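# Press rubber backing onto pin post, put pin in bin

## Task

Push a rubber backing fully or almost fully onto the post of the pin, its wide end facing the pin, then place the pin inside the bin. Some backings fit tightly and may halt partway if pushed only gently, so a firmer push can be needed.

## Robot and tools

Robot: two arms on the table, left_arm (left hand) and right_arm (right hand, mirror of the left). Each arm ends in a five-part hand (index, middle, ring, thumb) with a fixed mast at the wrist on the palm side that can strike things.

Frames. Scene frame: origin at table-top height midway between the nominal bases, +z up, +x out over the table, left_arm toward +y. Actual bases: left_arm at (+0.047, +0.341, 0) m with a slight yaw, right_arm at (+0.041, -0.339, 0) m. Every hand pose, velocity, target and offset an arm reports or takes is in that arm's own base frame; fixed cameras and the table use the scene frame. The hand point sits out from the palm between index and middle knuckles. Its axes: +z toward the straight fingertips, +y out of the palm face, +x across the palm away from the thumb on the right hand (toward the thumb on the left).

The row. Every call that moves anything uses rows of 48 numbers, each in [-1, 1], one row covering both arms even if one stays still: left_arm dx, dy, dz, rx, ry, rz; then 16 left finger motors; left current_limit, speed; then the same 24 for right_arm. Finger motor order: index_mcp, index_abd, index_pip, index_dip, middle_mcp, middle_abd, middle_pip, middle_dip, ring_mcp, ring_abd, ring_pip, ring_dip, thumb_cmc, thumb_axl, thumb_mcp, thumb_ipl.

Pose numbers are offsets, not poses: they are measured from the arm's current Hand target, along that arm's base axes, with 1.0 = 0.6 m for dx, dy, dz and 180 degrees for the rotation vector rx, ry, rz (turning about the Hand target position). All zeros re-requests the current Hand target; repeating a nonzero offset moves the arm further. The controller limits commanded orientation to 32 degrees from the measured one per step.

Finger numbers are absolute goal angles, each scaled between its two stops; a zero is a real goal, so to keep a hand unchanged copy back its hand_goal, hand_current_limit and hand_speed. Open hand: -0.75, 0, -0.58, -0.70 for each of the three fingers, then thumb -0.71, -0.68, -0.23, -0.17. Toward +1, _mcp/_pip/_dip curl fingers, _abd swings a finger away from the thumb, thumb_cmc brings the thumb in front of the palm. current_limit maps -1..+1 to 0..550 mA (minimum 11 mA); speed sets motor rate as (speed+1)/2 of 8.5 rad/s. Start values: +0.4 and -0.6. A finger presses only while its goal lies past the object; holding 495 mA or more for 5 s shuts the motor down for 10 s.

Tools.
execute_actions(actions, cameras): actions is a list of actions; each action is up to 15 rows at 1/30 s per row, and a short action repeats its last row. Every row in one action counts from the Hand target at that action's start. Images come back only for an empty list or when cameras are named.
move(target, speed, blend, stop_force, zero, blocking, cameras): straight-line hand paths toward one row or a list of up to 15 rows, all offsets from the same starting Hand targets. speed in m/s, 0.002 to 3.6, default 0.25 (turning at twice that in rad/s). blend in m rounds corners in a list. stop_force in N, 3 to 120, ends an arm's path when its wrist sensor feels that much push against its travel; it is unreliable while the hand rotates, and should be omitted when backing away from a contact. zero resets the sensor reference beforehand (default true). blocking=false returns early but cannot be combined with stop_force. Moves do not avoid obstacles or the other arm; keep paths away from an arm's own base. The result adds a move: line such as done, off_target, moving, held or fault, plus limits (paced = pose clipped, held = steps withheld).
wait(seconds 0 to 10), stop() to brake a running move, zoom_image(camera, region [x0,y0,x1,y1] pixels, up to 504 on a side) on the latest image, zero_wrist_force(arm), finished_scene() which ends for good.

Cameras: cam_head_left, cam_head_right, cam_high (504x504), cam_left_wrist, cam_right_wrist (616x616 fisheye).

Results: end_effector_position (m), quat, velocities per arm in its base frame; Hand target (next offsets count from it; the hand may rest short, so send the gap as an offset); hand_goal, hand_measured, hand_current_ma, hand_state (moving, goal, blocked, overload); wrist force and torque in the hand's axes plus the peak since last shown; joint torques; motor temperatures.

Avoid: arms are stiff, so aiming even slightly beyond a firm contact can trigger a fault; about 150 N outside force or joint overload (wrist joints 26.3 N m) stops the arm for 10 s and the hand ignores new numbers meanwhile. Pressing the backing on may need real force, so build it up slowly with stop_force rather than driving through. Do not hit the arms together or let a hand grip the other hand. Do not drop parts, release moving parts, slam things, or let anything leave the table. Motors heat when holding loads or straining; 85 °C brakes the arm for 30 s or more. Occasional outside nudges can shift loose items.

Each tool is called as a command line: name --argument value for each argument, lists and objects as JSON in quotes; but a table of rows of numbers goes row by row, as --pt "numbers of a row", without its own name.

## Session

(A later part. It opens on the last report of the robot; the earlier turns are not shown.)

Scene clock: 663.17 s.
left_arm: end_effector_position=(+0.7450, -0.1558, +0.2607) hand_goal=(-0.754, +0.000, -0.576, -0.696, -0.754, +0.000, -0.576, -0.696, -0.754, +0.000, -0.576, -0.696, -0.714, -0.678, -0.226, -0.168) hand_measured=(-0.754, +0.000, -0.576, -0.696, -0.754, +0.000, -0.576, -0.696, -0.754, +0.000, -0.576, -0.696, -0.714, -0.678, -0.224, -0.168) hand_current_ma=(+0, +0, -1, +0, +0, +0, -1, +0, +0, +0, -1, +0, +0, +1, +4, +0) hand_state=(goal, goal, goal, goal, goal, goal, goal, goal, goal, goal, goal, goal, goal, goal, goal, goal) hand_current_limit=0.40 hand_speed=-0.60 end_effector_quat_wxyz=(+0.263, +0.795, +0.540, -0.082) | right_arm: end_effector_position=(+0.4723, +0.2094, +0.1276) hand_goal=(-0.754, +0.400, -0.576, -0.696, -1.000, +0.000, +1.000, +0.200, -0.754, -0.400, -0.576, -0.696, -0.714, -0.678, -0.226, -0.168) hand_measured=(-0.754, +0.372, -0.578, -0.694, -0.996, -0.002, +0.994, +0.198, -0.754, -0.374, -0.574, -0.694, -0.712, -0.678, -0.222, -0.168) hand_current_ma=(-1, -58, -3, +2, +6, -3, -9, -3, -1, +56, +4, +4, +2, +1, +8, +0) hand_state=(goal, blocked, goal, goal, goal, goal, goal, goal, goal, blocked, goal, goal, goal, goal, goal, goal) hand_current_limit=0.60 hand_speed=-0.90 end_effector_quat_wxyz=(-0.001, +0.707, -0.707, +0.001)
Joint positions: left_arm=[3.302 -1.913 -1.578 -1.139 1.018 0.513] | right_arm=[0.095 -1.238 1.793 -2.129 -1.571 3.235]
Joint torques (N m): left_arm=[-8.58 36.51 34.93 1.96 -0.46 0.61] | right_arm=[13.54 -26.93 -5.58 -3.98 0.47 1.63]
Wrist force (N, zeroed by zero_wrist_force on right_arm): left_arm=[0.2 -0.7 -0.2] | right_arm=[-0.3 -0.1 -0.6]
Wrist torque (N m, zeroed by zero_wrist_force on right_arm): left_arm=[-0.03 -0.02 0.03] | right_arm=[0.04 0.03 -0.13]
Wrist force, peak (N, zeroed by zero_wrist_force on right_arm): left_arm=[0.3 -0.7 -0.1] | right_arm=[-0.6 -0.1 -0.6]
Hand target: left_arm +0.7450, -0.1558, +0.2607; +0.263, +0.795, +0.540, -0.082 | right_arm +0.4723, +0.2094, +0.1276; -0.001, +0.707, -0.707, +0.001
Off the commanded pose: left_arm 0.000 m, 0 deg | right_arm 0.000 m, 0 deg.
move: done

move --target '[0,0,0,0,0,0,-0.754,0,-0.576,-0.696,-0.754,0,-0.576,-0.696,-0.754,0,-0.576,-0.696,-0.714,-0.678,-0.226,-0.168,0.4,-0.6,0.0267,0,0,0,0,0,-0.754,0.4,-0.576,-0.696,-1,0,1,0.2,-0.754,-0.4,-0.576,-0.696,-0.714,-0.678,-0.226,-0.168,0.6,-0.9]' --speed 0.02

move --target '[0,0,0,0,0,0,-0.754,0,-0.576,-0.696,-0.754,0,-0.576,-0.696,-0.754,0,-0.576,-0.696,-0.714,-0.678,-0.226,-0.168,0.4,-0.6,0.0067,0,0,0,0,0,-0.754,0.4,-0.576,-0.696,-1,0,1,0.2,-0.754,-0.4,-0.576,-0.696,-0.714,-0.678,-0.226,-0.168,0.6,-0.9]' --speed 0.015 --cameras '["cam_high","cam_right_wrist"]'

zoom_image --camera "cam_high" --region '[205, 325, 255, 375]'

zoom_image --camera "cam_right_wrist" --region '[290, 180, 340, 230]'

Scene clock: 664.80 s.
left_arm: end_effector_position=(+0.7450, -0.1558, +0.2607) hand_goal=(-0.754, +0.000, -0.576, -0.696, -0.754, +0.000, -0.576, -0.696, -0.754, +0.000, -0.576, -0.696, -0.714, -0.678, -0.226, -0.168) hand_measured=(-0.754, +0.000, -0.576, -0.696, -0.754, +0.000, -0.576, -0.696, -0.754, +0.000, -0.576, -0.696, -0.714, -0.678, -0.224, -0.168) hand_current_ma=(+0, +0, -1, +0, +0, +0, -1, +0, +0, +0, -1, +0, +0, +1, +4, +0) hand_state=(goal, goal, goal, goal, goal, goal, goal, goal, goal, goal, goal, goal, goal, goal, goal, goal) hand_current_limit=0.40 hand_speed=-0.60 end_effector_quat_wxyz=(+0.263, +0.795, +0.540, -0.082) | right_arm: end_effector_position=(+0.4883, +0.2094, +0.1276) hand_goal=(-0.754, +0.400, -0.576, -0.696, -1.000, +0.000, +1.000, +0.200, -0.754, -0.400, -0.576, -0.696, -0.714, -0.678, -0.226, -0.168) hand_measured=(-0.752, +0.372, -0.576, -0.694, -0.996, -0.002, +0.994, +0.198, -0.750, -0.374, -0.574, -0.694, -0.712, -0.678, -0.222, -0.168) hand_current_ma=(+4, -58, +0, +2, +6, -3, -9, -3, +7, +56, +3, +4, +2, +1, +8, +0) hand_state=(goal, blocked, goal, goal, goal, goal, goal, goal, goal, blocked, goal, goal, goal, goal, goal, goal) hand_current_limit=0.60 hand_speed=-0.90 end_effector_quat_wxyz=(-0.001, +0.707, -0.707, +0.001)
Joint positions: left_arm=[3.302 -1.913 -1.578 -1.139 1.018 0.513] | right_arm=[0.092 -1.206 1.748 -2.116 -1.571 3.233]
Joint torques (N m): left_arm=[-8.97 36.23 35 1.97 -0.43 0.62] | right_arm=[-11.73 -26.92 -32.88 -0.35 0.45 -1.33]
Wrist force (N, zeroed by zero_wrist_force on right_arm): left_arm=[0.3 -0.6 0.0] | right_arm=[-0.3 0.1 -0.7]
Wrist torque (N m, zeroed by zero_wrist_force on right_arm): left_arm=[-0.03 -0.03 0.03] | right_arm=[0.02 0.04 -0.03]
Wrist force, peak (N, zeroed by zero_wrist_force on right_arm): left_arm=[0.3 -0.8 -0.2] | right_arm=[-0.4 0.7 -1.8]
Hand target: left_arm +0.7450, -0.1558, +0.2607; +0.263, +0.795, +0.540, -0.082 | right_arm +0.4884, +0.2094, +0.1276; -0.001, +0.707, -0.707, +0.001
Off the commanded pose: left_arm 0.000 m, 0 deg | right_arm 0.000 m, 0 deg.
move: done

Scene clock: 665.57 s.
left_arm: end_effector_position=(+0.7450, -0.1558, +0.2607) hand_goal=(-0.754, +0.000, -0.576, -0.696, -0.754, +0.000, -0.576, -0.696, -0.754, +0.000, -0.576, -0.696, -0.714, -0.678, -0.226, -0.168) hand_measured=(-0.754, +0.000, -0.576, -0.696, -0.754, +0.000, -0.576, -0.696, -0.754, +0.000, -0.576, -0.696, -0.714, -0.678, -0.224, -0.168) hand_current_ma=(+0, +0, -1, +0, +0, +0, -1, +0, +0, +0, -1, +0, +0, +1, +4, +0) hand_state=(goal, goal, goal, goal, goal, goal, goal, goal, goal, goal, goal, goal, goal, goal, goal, goal) hand_current_limit=0.40 hand_speed=-0.60 end_effector_quat_wxyz=(+0.263, +0.795, +0.540, -0.082) | right_arm: end_effector_position=(+0.4923, +0.2094, +0.1276) hand_goal=(-0.754, +0.400, -0.576, -0.696, -1.000, +0.000, +1.000, +0.200, -0.754, -0.400, -0.576, -0.696, -0.714, -0.678, -0.226, -0.168) hand_measured=(-0.752, +0.372, -0.576, -0.694, -0.996, -0.002, +0.994, +0.198, -0.750, -0.374, -0.574, -0.694, -0.712, -0.678, -0.222, -0.168) hand_current_ma=(+4, -58, +0, +2, +6, -3, -9, -3, +7, +56, +3, +4, +2, +1, +8, +0) hand_state=(goal, blocked, goal, goal, goal, goal, goal, goal, goal, blocked, goal, goal, goal, goal, goal, goal) hand_current_limit=0.60 hand_speed=-0.90 end_effector_quat_wxyz=(-0.001, +0.707, -0.707, +0.001)
Joint positions: left_arm=[3.302 -1.913 -1.578 -1.139 1.018 0.513] | right_arm=[0.091 -1.198 1.736 -2.112 -1.571 3.232]
Joint torques (N m): left_arm=[-8.72 36.92 34.78 1.95 -0.34 0.45] | right_arm=[-10.97 -28.26 -33.81 -0.39 0.08 -1.45]
Wrist force (N, zeroed by zero_wrist_force on right_arm): left_arm=[0.2 -0.5 0.0] | right_arm=[-0.1 0.4 -1.1]
Wrist torque (N m, zeroed by zero_wrist_force on right_arm): left_arm=[-0.03 -0.02 0.02] | right_arm=[0.09 0.02 -0.01]
Wrist force, peak (N, zeroed by zero_wrist_force on right_arm): left_arm=[0.2 -0.8 -0.1] | right_arm=[-0.3 0.6 -1.0]
Hand target: left_arm +0.7450, -0.1558, +0.2607; +0.263, +0.795, +0.540, -0.082 | right_arm +0.4924, +0.2094, +0.1276; -0.001, +0.707, -0.707, +0.001
Off the commanded pose: left_arm 0.000 m, 0 deg | right_arm 0.000 m, 0 deg.
move: done
camera_calibration:
cam_right_wrist: T_world_to_cam=[[-0.625493, 0.780229, -0.000943174, 0.176751], [0.445084, 0.357806, 0.820899, -0.466151], [0.640827, 0.513047, -0.571073, -0.232192], [0, 0, 0, 1]] pos_world=[0.466827, 0.148011, 0.250231]
Images, in order (width x height): cam_high 504x504, cam_right_wrist 616x616.

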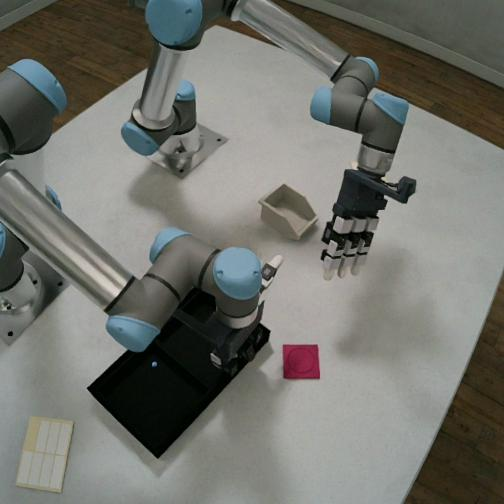

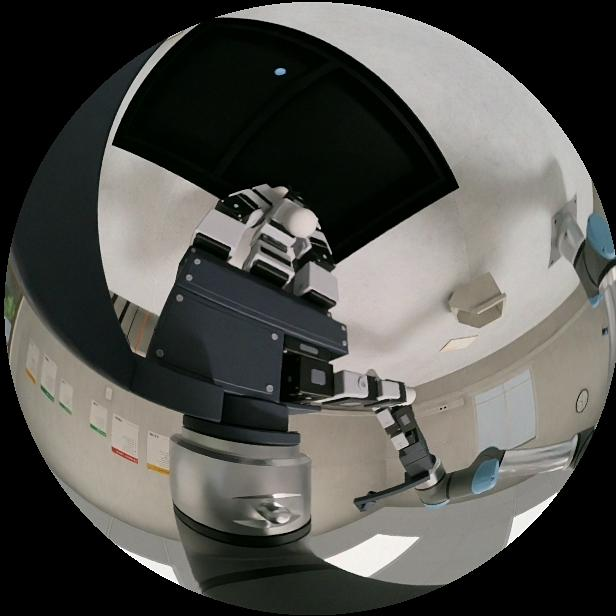

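Scaled by 10.080 from the camera's 504x504 image, which has a finer 720x720 frame.

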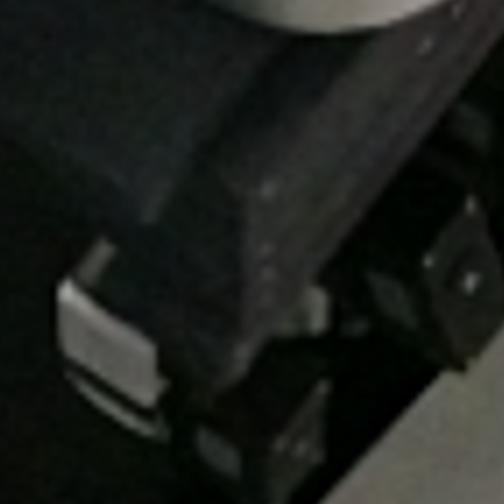

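Scaled by 10.080 from the camera's 616x616 image, which has a finer 880x880 frame.

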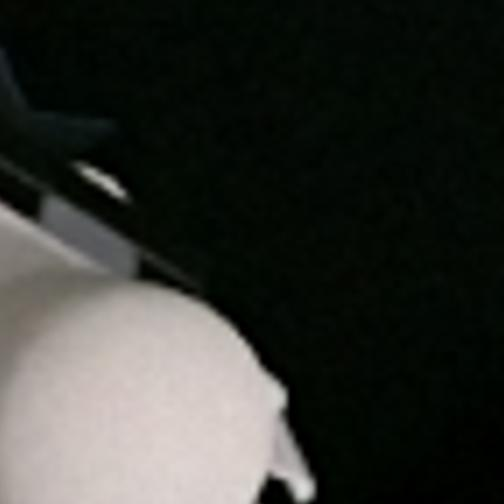

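move --target '[0,0,0,0,0,0,-0.754,0,-0.576,-0.696,-0.754,0,-0.576,-0.696,-0.754,0,-0.576,-0.696,-0.714,-0.678,-0.226,-0.168,0.4,-0.6,0.005,0,0,0,0,0,-0.754,0.4,-0.576,-0.696,-1,0,1,0.2,-0.754,-0.4,-0.576,-0.696,-0.714,-0.678,-0.226,-0.168,0.6,-0.9]' --speed 0.015 --cameras '["cam_right_wrist"]'

zoom_image --camera "cam_right_wrist" --region '[280, 175, 320, 215]'

move --target '[0,0,0,0,0,0,-0.754,0,-0.576,-0.696,-0.754,0,-0.576,-0.696,-0.754,0,-0.576,-0.696,-0.714,-0.678,-0.226,-0.168,0.4,-0.6,0.0017,0,0,0,0,0,-0.754,0.4,-0.576,-0.696,-1,0,1,0.2,-0.754,-0.4,-0.576,-0.696,-0.714,-0.678,-0.226,-0.168,0.6,-0.9]' --speed 0.015 --cameras '["cam_right_wrist"]'

zoom_image --camera "cam_right_wrist" --region '[280, 175, 320, 215]'

Scene clock: 666.97 s.
left_arm: end_effector_position=(+0.7450, -0.1558, +0.2607) hand_goal=(-0.754, +0.000, -0.576, -0.696, -0.754, +0.000, -0.576, -0.696, -0.754, +0.000, -0.576, -0.696, -0.714, -0.678, -0.226, -0.168) hand_measured=(-0.754, +0.000, -0.576, -0.696, -0.754, +0.000, -0.576, -0.696, -0.754, +0.000, -0.576, -0.696, -0.714, -0.678, -0.224, -0.168) hand_current_ma=(+0, +0, -1, +0, +0, +0, -1, +0, +0, +0, -1, +0, +0, +1, +4, +0) hand_state=(goal, goal, goal, goal, goal, goal, goal, goal, goal, goal, goal, goal, goal, goal, goal, goal) hand_current_limit=0.40 hand_speed=-0.60 end_effector_quat_wxyz=(+0.263, +0.795, +0.540, -0.082) | right_arm: end_effector_position=(+0.4953, +0.2094, +0.1276) hand_goal=(-0.754, +0.400, -0.576, -0.696, -1.000, +0.000, +1.000, +0.200, -0.754, -0.400, -0.576, -0.696, -0.714, -0.678, -0.226, -0.168) hand_measured=(-0.746, +0.372, -0.572, -0.694, -0.996, -0.002, +0.996, +0.198, -0.744, -0.374, -0.572, -0.694, -0.712, -0.678, -0.222, -0.168) hand_current_ma=(+15, -58, +6, +2, +6, -3, -7, -3, +20, +55, +5, +4, +2, +1, +8, +0) hand_state=(goal, blocked, goal, goal, goal, goal, goal, goal, goal, blocked, goal, goal, goal, goal, goal, goal) hand_current_limit=0.60 hand_speed=-0.90 end_effector_quat_wxyz=(-0.001, +0.707, -0.707, +0.001)
Joint positions: left_arm=[3.302 -1.913 -1.578 -1.139 1.018 0.513] | right_arm=[0.091 -1.192 1.727 -2.109 -1.571 3.232]
Joint torques (N m): left_arm=[-8.71 37.37 35.17 2.14 -0.48 0.57] | right_arm=[-12.31 -27.61 -34.63 -0.63 -0.44 -1.58]
Wrist force (N, zeroed by zero_wrist_force on right_arm): left_arm=[0.2 -0.5 -0.1] | right_arm=[-0.2 1.1 -1.0]
Wrist torque (N m, zeroed by zero_wrist_force on right_arm): left_arm=[-0.02 -0.01 0.01] | right_arm=[0.02 0.07 0.01]
Wrist force, peak (N, zeroed by zero_wrist_force on right_arm): left_arm=[0.3 -0.7 0.0] | right_arm=[-0.5 1.6 -1.3]
Hand target: left_arm +0.7450, -0.1558, +0.2607; +0.263, +0.795, +0.540, -0.082 | right_arm +0.4954, +0.2094, +0.1276; -0.001, +0.707, -0.707, +0.001
Off the commanded pose: left_arm 0.000 m, 0 deg | right_arm 0.000 m, 0 deg.
move: done
camera_calibration:
cam_right_wrist: T_world_to_cam=[[-0.625493, 0.780229, -0.000943174, 0.178627], [0.445084, 0.357806, 0.820899, -0.467486], [0.640827, 0.513047, -0.571073, -0.234115], [0, 0, 0, 1]] pos_world=[0.469827, 0.148011, 0.250231]
Images, in order (width x height): cam_right_wrist 616x616.

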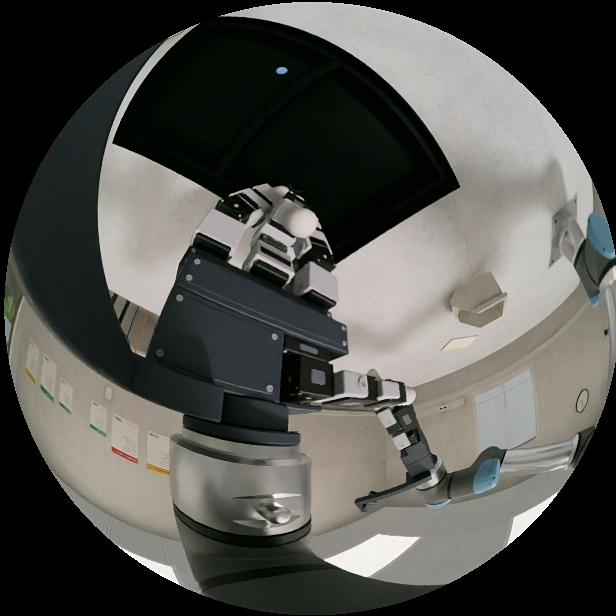

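Scaled by 12.600 from the camera's 616x616 image, which has a finer 880x880 frame.

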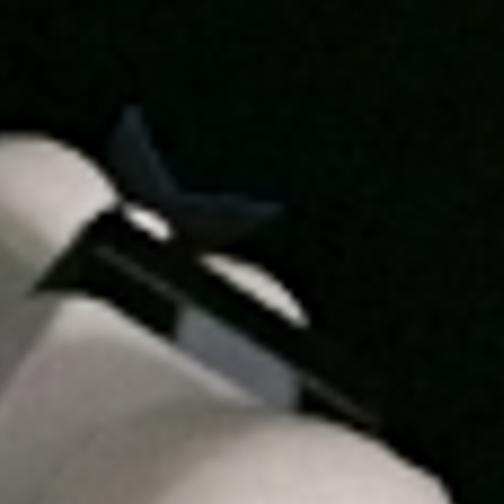

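Scene clock: 667.67 s.
left_arm: end_effector_position=(+0.7450, -0.1558, +0.2607) hand_goal=(-0.754, +0.000, -0.576, -0.696, -0.754, +0.000, -0.576, -0.696, -0.754, +0.000, -0.576, -0.696, -0.714, -0.678, -0.226, -0.168) hand_measured=(-0.754, +0.000, -0.576, -0.696, -0.754, +0.000, -0.576, -0.696, -0.754, +0.000, -0.576, -0.696, -0.714, -0.678, -0.224, -0.168) hand_current_ma=(+0, +0, -1, +0, +0, +0, -1, +0, +0, +0, -1, +0, +0, +1, +4, +0) hand_state=(goal, goal, goal, goal, goal, goal, goal, goal, goal, goal, goal, goal, goal, goal, goal, goal) hand_current_limit=0.40 hand_speed=-0.60 end_effector_quat_wxyz=(+0.263, +0.795, +0.540, -0.082) | right_arm: end_effector_position=(+0.4964, +0.2094, +0.1276) hand_goal=(-0.754, +0.400, -0.576, -0.696, -1.000, +0.000, +1.000, +0.200, -0.754, -0.400, -0.576, -0.696, -0.714, -0.678, -0.226, -0.168) hand_measured=(-0.746, +0.372, -0.572, -0.694, -0.996, -0.002, +0.996, +0.198, -0.744, -0.374, -0.572, -0.694, -0.712, -0.678, -0.222, -0.168) hand_current_ma=(+15, -58, +6, +2, +6, -3, -7, -3, +21, +55, +5, +3, +2, +1, +8, +0) hand_state=(goal, blocked, goal, goal, goal, goal, goal, goal, goal, blocked, goal, goal, goal, goal, goal, goal) hand_current_limit=0.60 hand_speed=-0.90 end_effector_quat_wxyz=(-0.001, +0.707, -0.707, +0.001)
Joint positions: left_arm=[3.302 -1.913 -1.578 -1.139 1.018 0.513] | right_arm=[0.091 -1.19 1.724 -2.108 -1.571 3.232]
Joint torques (N m): left_arm=[-8.58 36.45 35.34 1.93 -0.44 0.64] | right_arm=[-12.79 -28.82 -34.13 -0.55 -0.69 -1.63]
Wrist force (N, zeroed by zero_wrist_force on right_arm): left_arm=[0.5 -0.5 0.0] | right_arm=[0.0 1.4 -1.1]
Wrist torque (N m, zeroed by zero_wrist_force on right_arm): left_arm=[-0.02 -0.05 0.04] | right_arm=[0.09 0.05 0.05]
Wrist force, peak (N, zeroed by zero_wrist_force on right_arm): left_arm=[0.4 -0.7 -0.2] | right_arm=[-0.4 1.6 -1.3]
Hand target: left_arm +0.7450, -0.1558, +0.2607; +0.263, +0.795, +0.540, -0.082 | right_arm +0.4964, +0.2094, +0.1276; -0.001, +0.707, -0.707, +0.001
Off the commanded pose: left_arm 0.000 m, 0 deg | right_arm 0.000 m, 0 deg.
move: done
camera_calibration:
cam_right_wrist: T_world_to_cam=[[-0.625493, 0.780229, -0.000943174, 0.179315], [0.445084, 0.357806, 0.820899, -0.467976], [0.640827, 0.513047, -0.571073, -0.23482], [0, 0, 0, 1]] pos_world=[0.470927, 0.148011, 0.250231]
Images, in order (width x height): cam_right_wrist 616x616.

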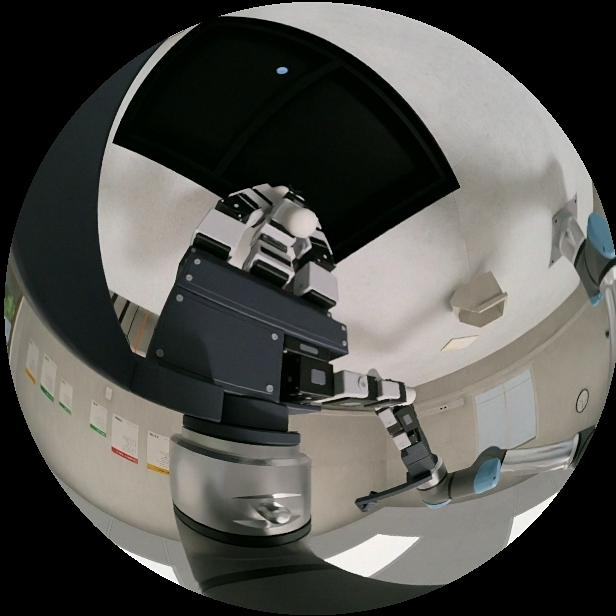

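Scaled by 12.600 from the camera's 616x616 image, which has a finer 880x880 frame.

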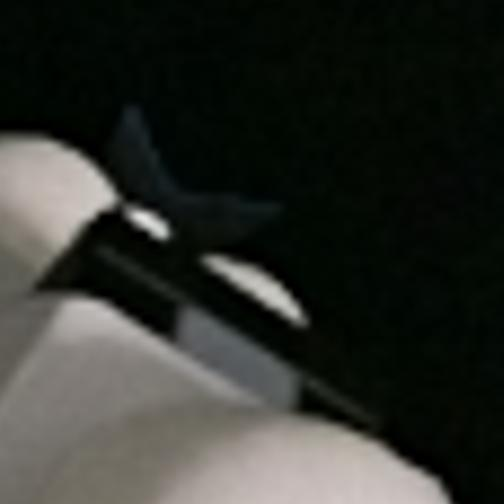

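move --target '[0,0,0,0,0,0,-0.754,0,-0.576,-0.696,-0.754,0,-0.576,-0.696,-0.754,0,-0.576,-0.696,-0.714,-0.678,-0.226,-0.168,0.4,-0.6,0,0,0,0,0,0,-0.754,0.45,-0.576,-0.696,-1,0,1,0.2,-0.754,-0.45,-0.576,-0.696,-0.714,-0.678,-0.226,-0.168,0.6,-0.9]' --speed 0.015

move --target '[0,0,0,0,0,0,-0.754,0,-0.576,-0.696,-0.754,0,-0.576,-0.696,-0.754,0,-0.576,-0.696,-0.714,-0.678,-0.226,-0.168,0.4,-0.6,0,0,-0.00083,0,0,0,-0.754,0.45,-0.576,-0.696,-1,0,1,0.2,-0.754,-0.45,-0.576,-0.696,-0.714,-0.678,-0.226,-0.168,0.6,-0.9]' --speed 0.01 --cameras '["cam_right_wrist"]'

zoom_image --camera "cam_right_wrist" --region '[280, 175, 320, 215]'

Scene clock: 669.60 s.
left_arm: end_effector_position=(+0.7450, -0.1558, +0.2607) hand_goal=(-0.754, +0.000, -0.576, -0.696, -0.754, +0.000, -0.576, -0.696, -0.754, +0.000, -0.576, -0.696, -0.714, -0.678, -0.226, -0.168) hand_measured=(-0.754, +0.000, -0.576, -0.696, -0.754, +0.000, -0.576, -0.696, -0.754, +0.000, -0.576, -0.696, -0.714, -0.678, -0.224, -0.168) hand_current_ma=(+0, +0, -1, +0, +0, +0, -1, +0, +0, +0, -1, +0, +0, +1, +4, +0) hand_state=(goal, goal, goal, goal, goal, goal, goal, goal, goal, goal, goal, goal, goal, goal, goal, goal) hand_current_limit=0.40 hand_speed=-0.60 end_effector_quat_wxyz=(+0.263, +0.795, +0.540, -0.082) | right_arm: end_effector_position=(+0.4964, +0.2094, +0.1276) hand_goal=(-0.754, +0.450, -0.576, -0.696, -1.000, +0.000, +1.000, +0.200, -0.754, -0.450, -0.576, -0.696, -0.714, -0.678, -0.226, -0.168) hand_measured=(-0.746, +0.378, -0.572, -0.694, -0.996, -0.002, +0.998, +0.198, -0.744, -0.380, -0.572, -0.694, -0.712, -0.678, -0.222, -0.168) hand_current_ma=(+15, -197, +6, +2, +6, -3, -4, -3, +21, +193, +5, +3, +2, +1, +8, +0) hand_state=(goal, blocked, goal, goal, goal, goal, goal, goal, goal, blocked, goal, goal, goal, goal, goal, goal) hand_current_limit=0.60 hand_speed=-0.90 end_effector_quat_wxyz=(-0.001, +0.707, -0.707, +0.001)
Joint positions: left_arm=[3.302 -1.913 -1.578 -1.139 1.018 0.513] | right_arm=[0.091 -1.19 1.724 -2.108 -1.571 3.232]
Joint torques (N m): left_arm=[-8.2 36.9 34.63 1.93 -0.46 0.61] | right_arm=[-11.5 -28.66 -33.87 -0.83 -1.02 -1.41]
Wrist force (N, zeroed by zero_wrist_force on right_arm): left_arm=[0.3 -0.5 -0.1] | right_arm=[-0.5 1.3 -0.7]
Wrist torque (N m, zeroed by zero_wrist_force on right_arm): left_arm=[-0.03 -0.03 0.03] | right_arm=[0.08 0.04 0.00]
Wrist force, peak (N, zeroed by zero_wrist_force on right_arm): left_arm=[0.2 -0.7 -0.3] | right_arm=[-0.1 1.7 -1.3]
Hand target: left_arm +0.7450, -0.1558, +0.2607; +0.263, +0.795, +0.540, -0.082 | right_arm +0.4964, +0.2094, +0.1276; -0.001, +0.707, -0.707, +0.001
Off the commanded pose: left_arm 0.000 m, 0 deg | right_arm 0.000 m, 0 deg.
move: done

Scene clock: 670.30 s.
left_arm: end_effector_position=(+0.7450, -0.1558, +0.2607) hand_goal=(-0.754, +0.000, -0.576, -0.696, -0.754, +0.000, -0.576, -0.696, -0.754, +0.000, -0.576, -0.696, -0.714, -0.678, -0.226, -0.168) hand_measured=(-0.754, +0.000, -0.576, -0.696, -0.754, +0.000, -0.576, -0.696, -0.754, +0.000, -0.576, -0.696, -0.714, -0.678, -0.224, -0.168) hand_current_ma=(+0, +0, -1, +0, +0, +0, -1, +0, +0, +0, -1, +0, +0, +1, +4, +0) hand_state=(goal, goal, goal, goal, goal, goal, goal, goal, goal, goal, goal, goal, goal, goal, goal, goal) hand_current_limit=0.40 hand_speed=-0.60 end_effector_quat_wxyz=(+0.263, +0.795, +0.540, -0.082) | right_arm: end_effector_position=(+0.4964, +0.2094, +0.1272) hand_goal=(-0.754, +0.450, -0.576, -0.696, -1.000, +0.000, +1.000, +0.200, -0.754, -0.450, -0.576, -0.696, -0.714, -0.678, -0.226, -0.168) hand_measured=(-0.746, +0.378, -0.572, -0.694, -0.996, -0.002, +0.998, +0.198, -0.744, -0.380, -0.572, -0.694, -0.712, -0.678, -0.222, -0.168) hand_current_ma=(+15, -196, +7, +2, +6, -3, -2, -3, +23, +191, +5, +3, +2, +1, +8, +0) hand_state=(goal, blocked, goal, goal, goal, goal, goal, goal, goal, blocked, goal, goal, goal, goal, goal, goal) hand_current_limit=0.60 hand_speed=-0.90 end_effector_quat_wxyz=(-0.001, +0.707, -0.707, +0.001)
Joint positions: left_arm=[3.302 -1.913 -1.578 -1.139 1.018 0.513] | right_arm=[0.091 -1.189 1.725 -2.109 -1.571 3.232]
Joint torques (N m): left_arm=[-8.56 36.57 34.68 2.03 -0.55 0.53] | right_arm=[-10.1 -26.7 -3.67 -3.88 -1.07 -1.3]
Wrist force (N, zeroed by zero_wrist_force on right_arm): left_arm=[0.1 -0.4 0.0] | right_arm=[-0.8 1.1 -4.5]
Wrist torque (N m, zeroed by zero_wrist_force on right_arm): left_arm=[-0.02 -0.01 0.01] | right_arm=[0.34 0.06 -0.03]
Wrist force, peak (N, zeroed by zero_wrist_force on right_arm): left_arm=[0.3 -0.7 -0.3] | right_arm=[-0.8 1.4 -4.7]
Hand target: left_arm +0.7450, -0.1558, +0.2607; +0.263, +0.795, +0.540, -0.082 | right_arm +0.4964, +0.2094, +0.1271; -0.001, +0.707, -0.707, +0.001
Off the commanded pose: left_arm 0.000 m, 0 deg | right_arm 0.000 m, 0 deg.
move: done
camera_calibration:
cam_right_wrist: T_world_to_cam=[[-0.625521, 0.780207, -0.00099422, 0.179344], [0.445045, 0.357855, 0.820899, -0.467554], [0.640826, 0.513047, -0.571073, -0.235105], [0, 0, 0, 1]] pos_world=[0.470928, 0.148011, 0.249731]
Images, in order (width x height): cam_right_wrist 616x616.

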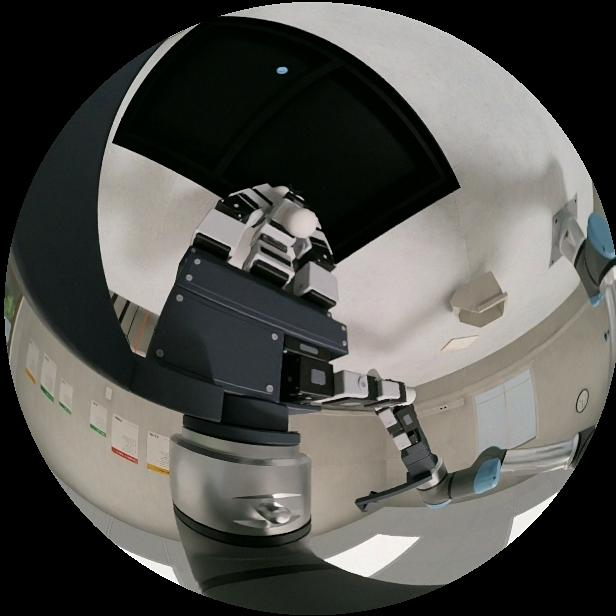

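Scaled by 12.600 from the camera's 616x616 image, which has a finer 880x880 frame.

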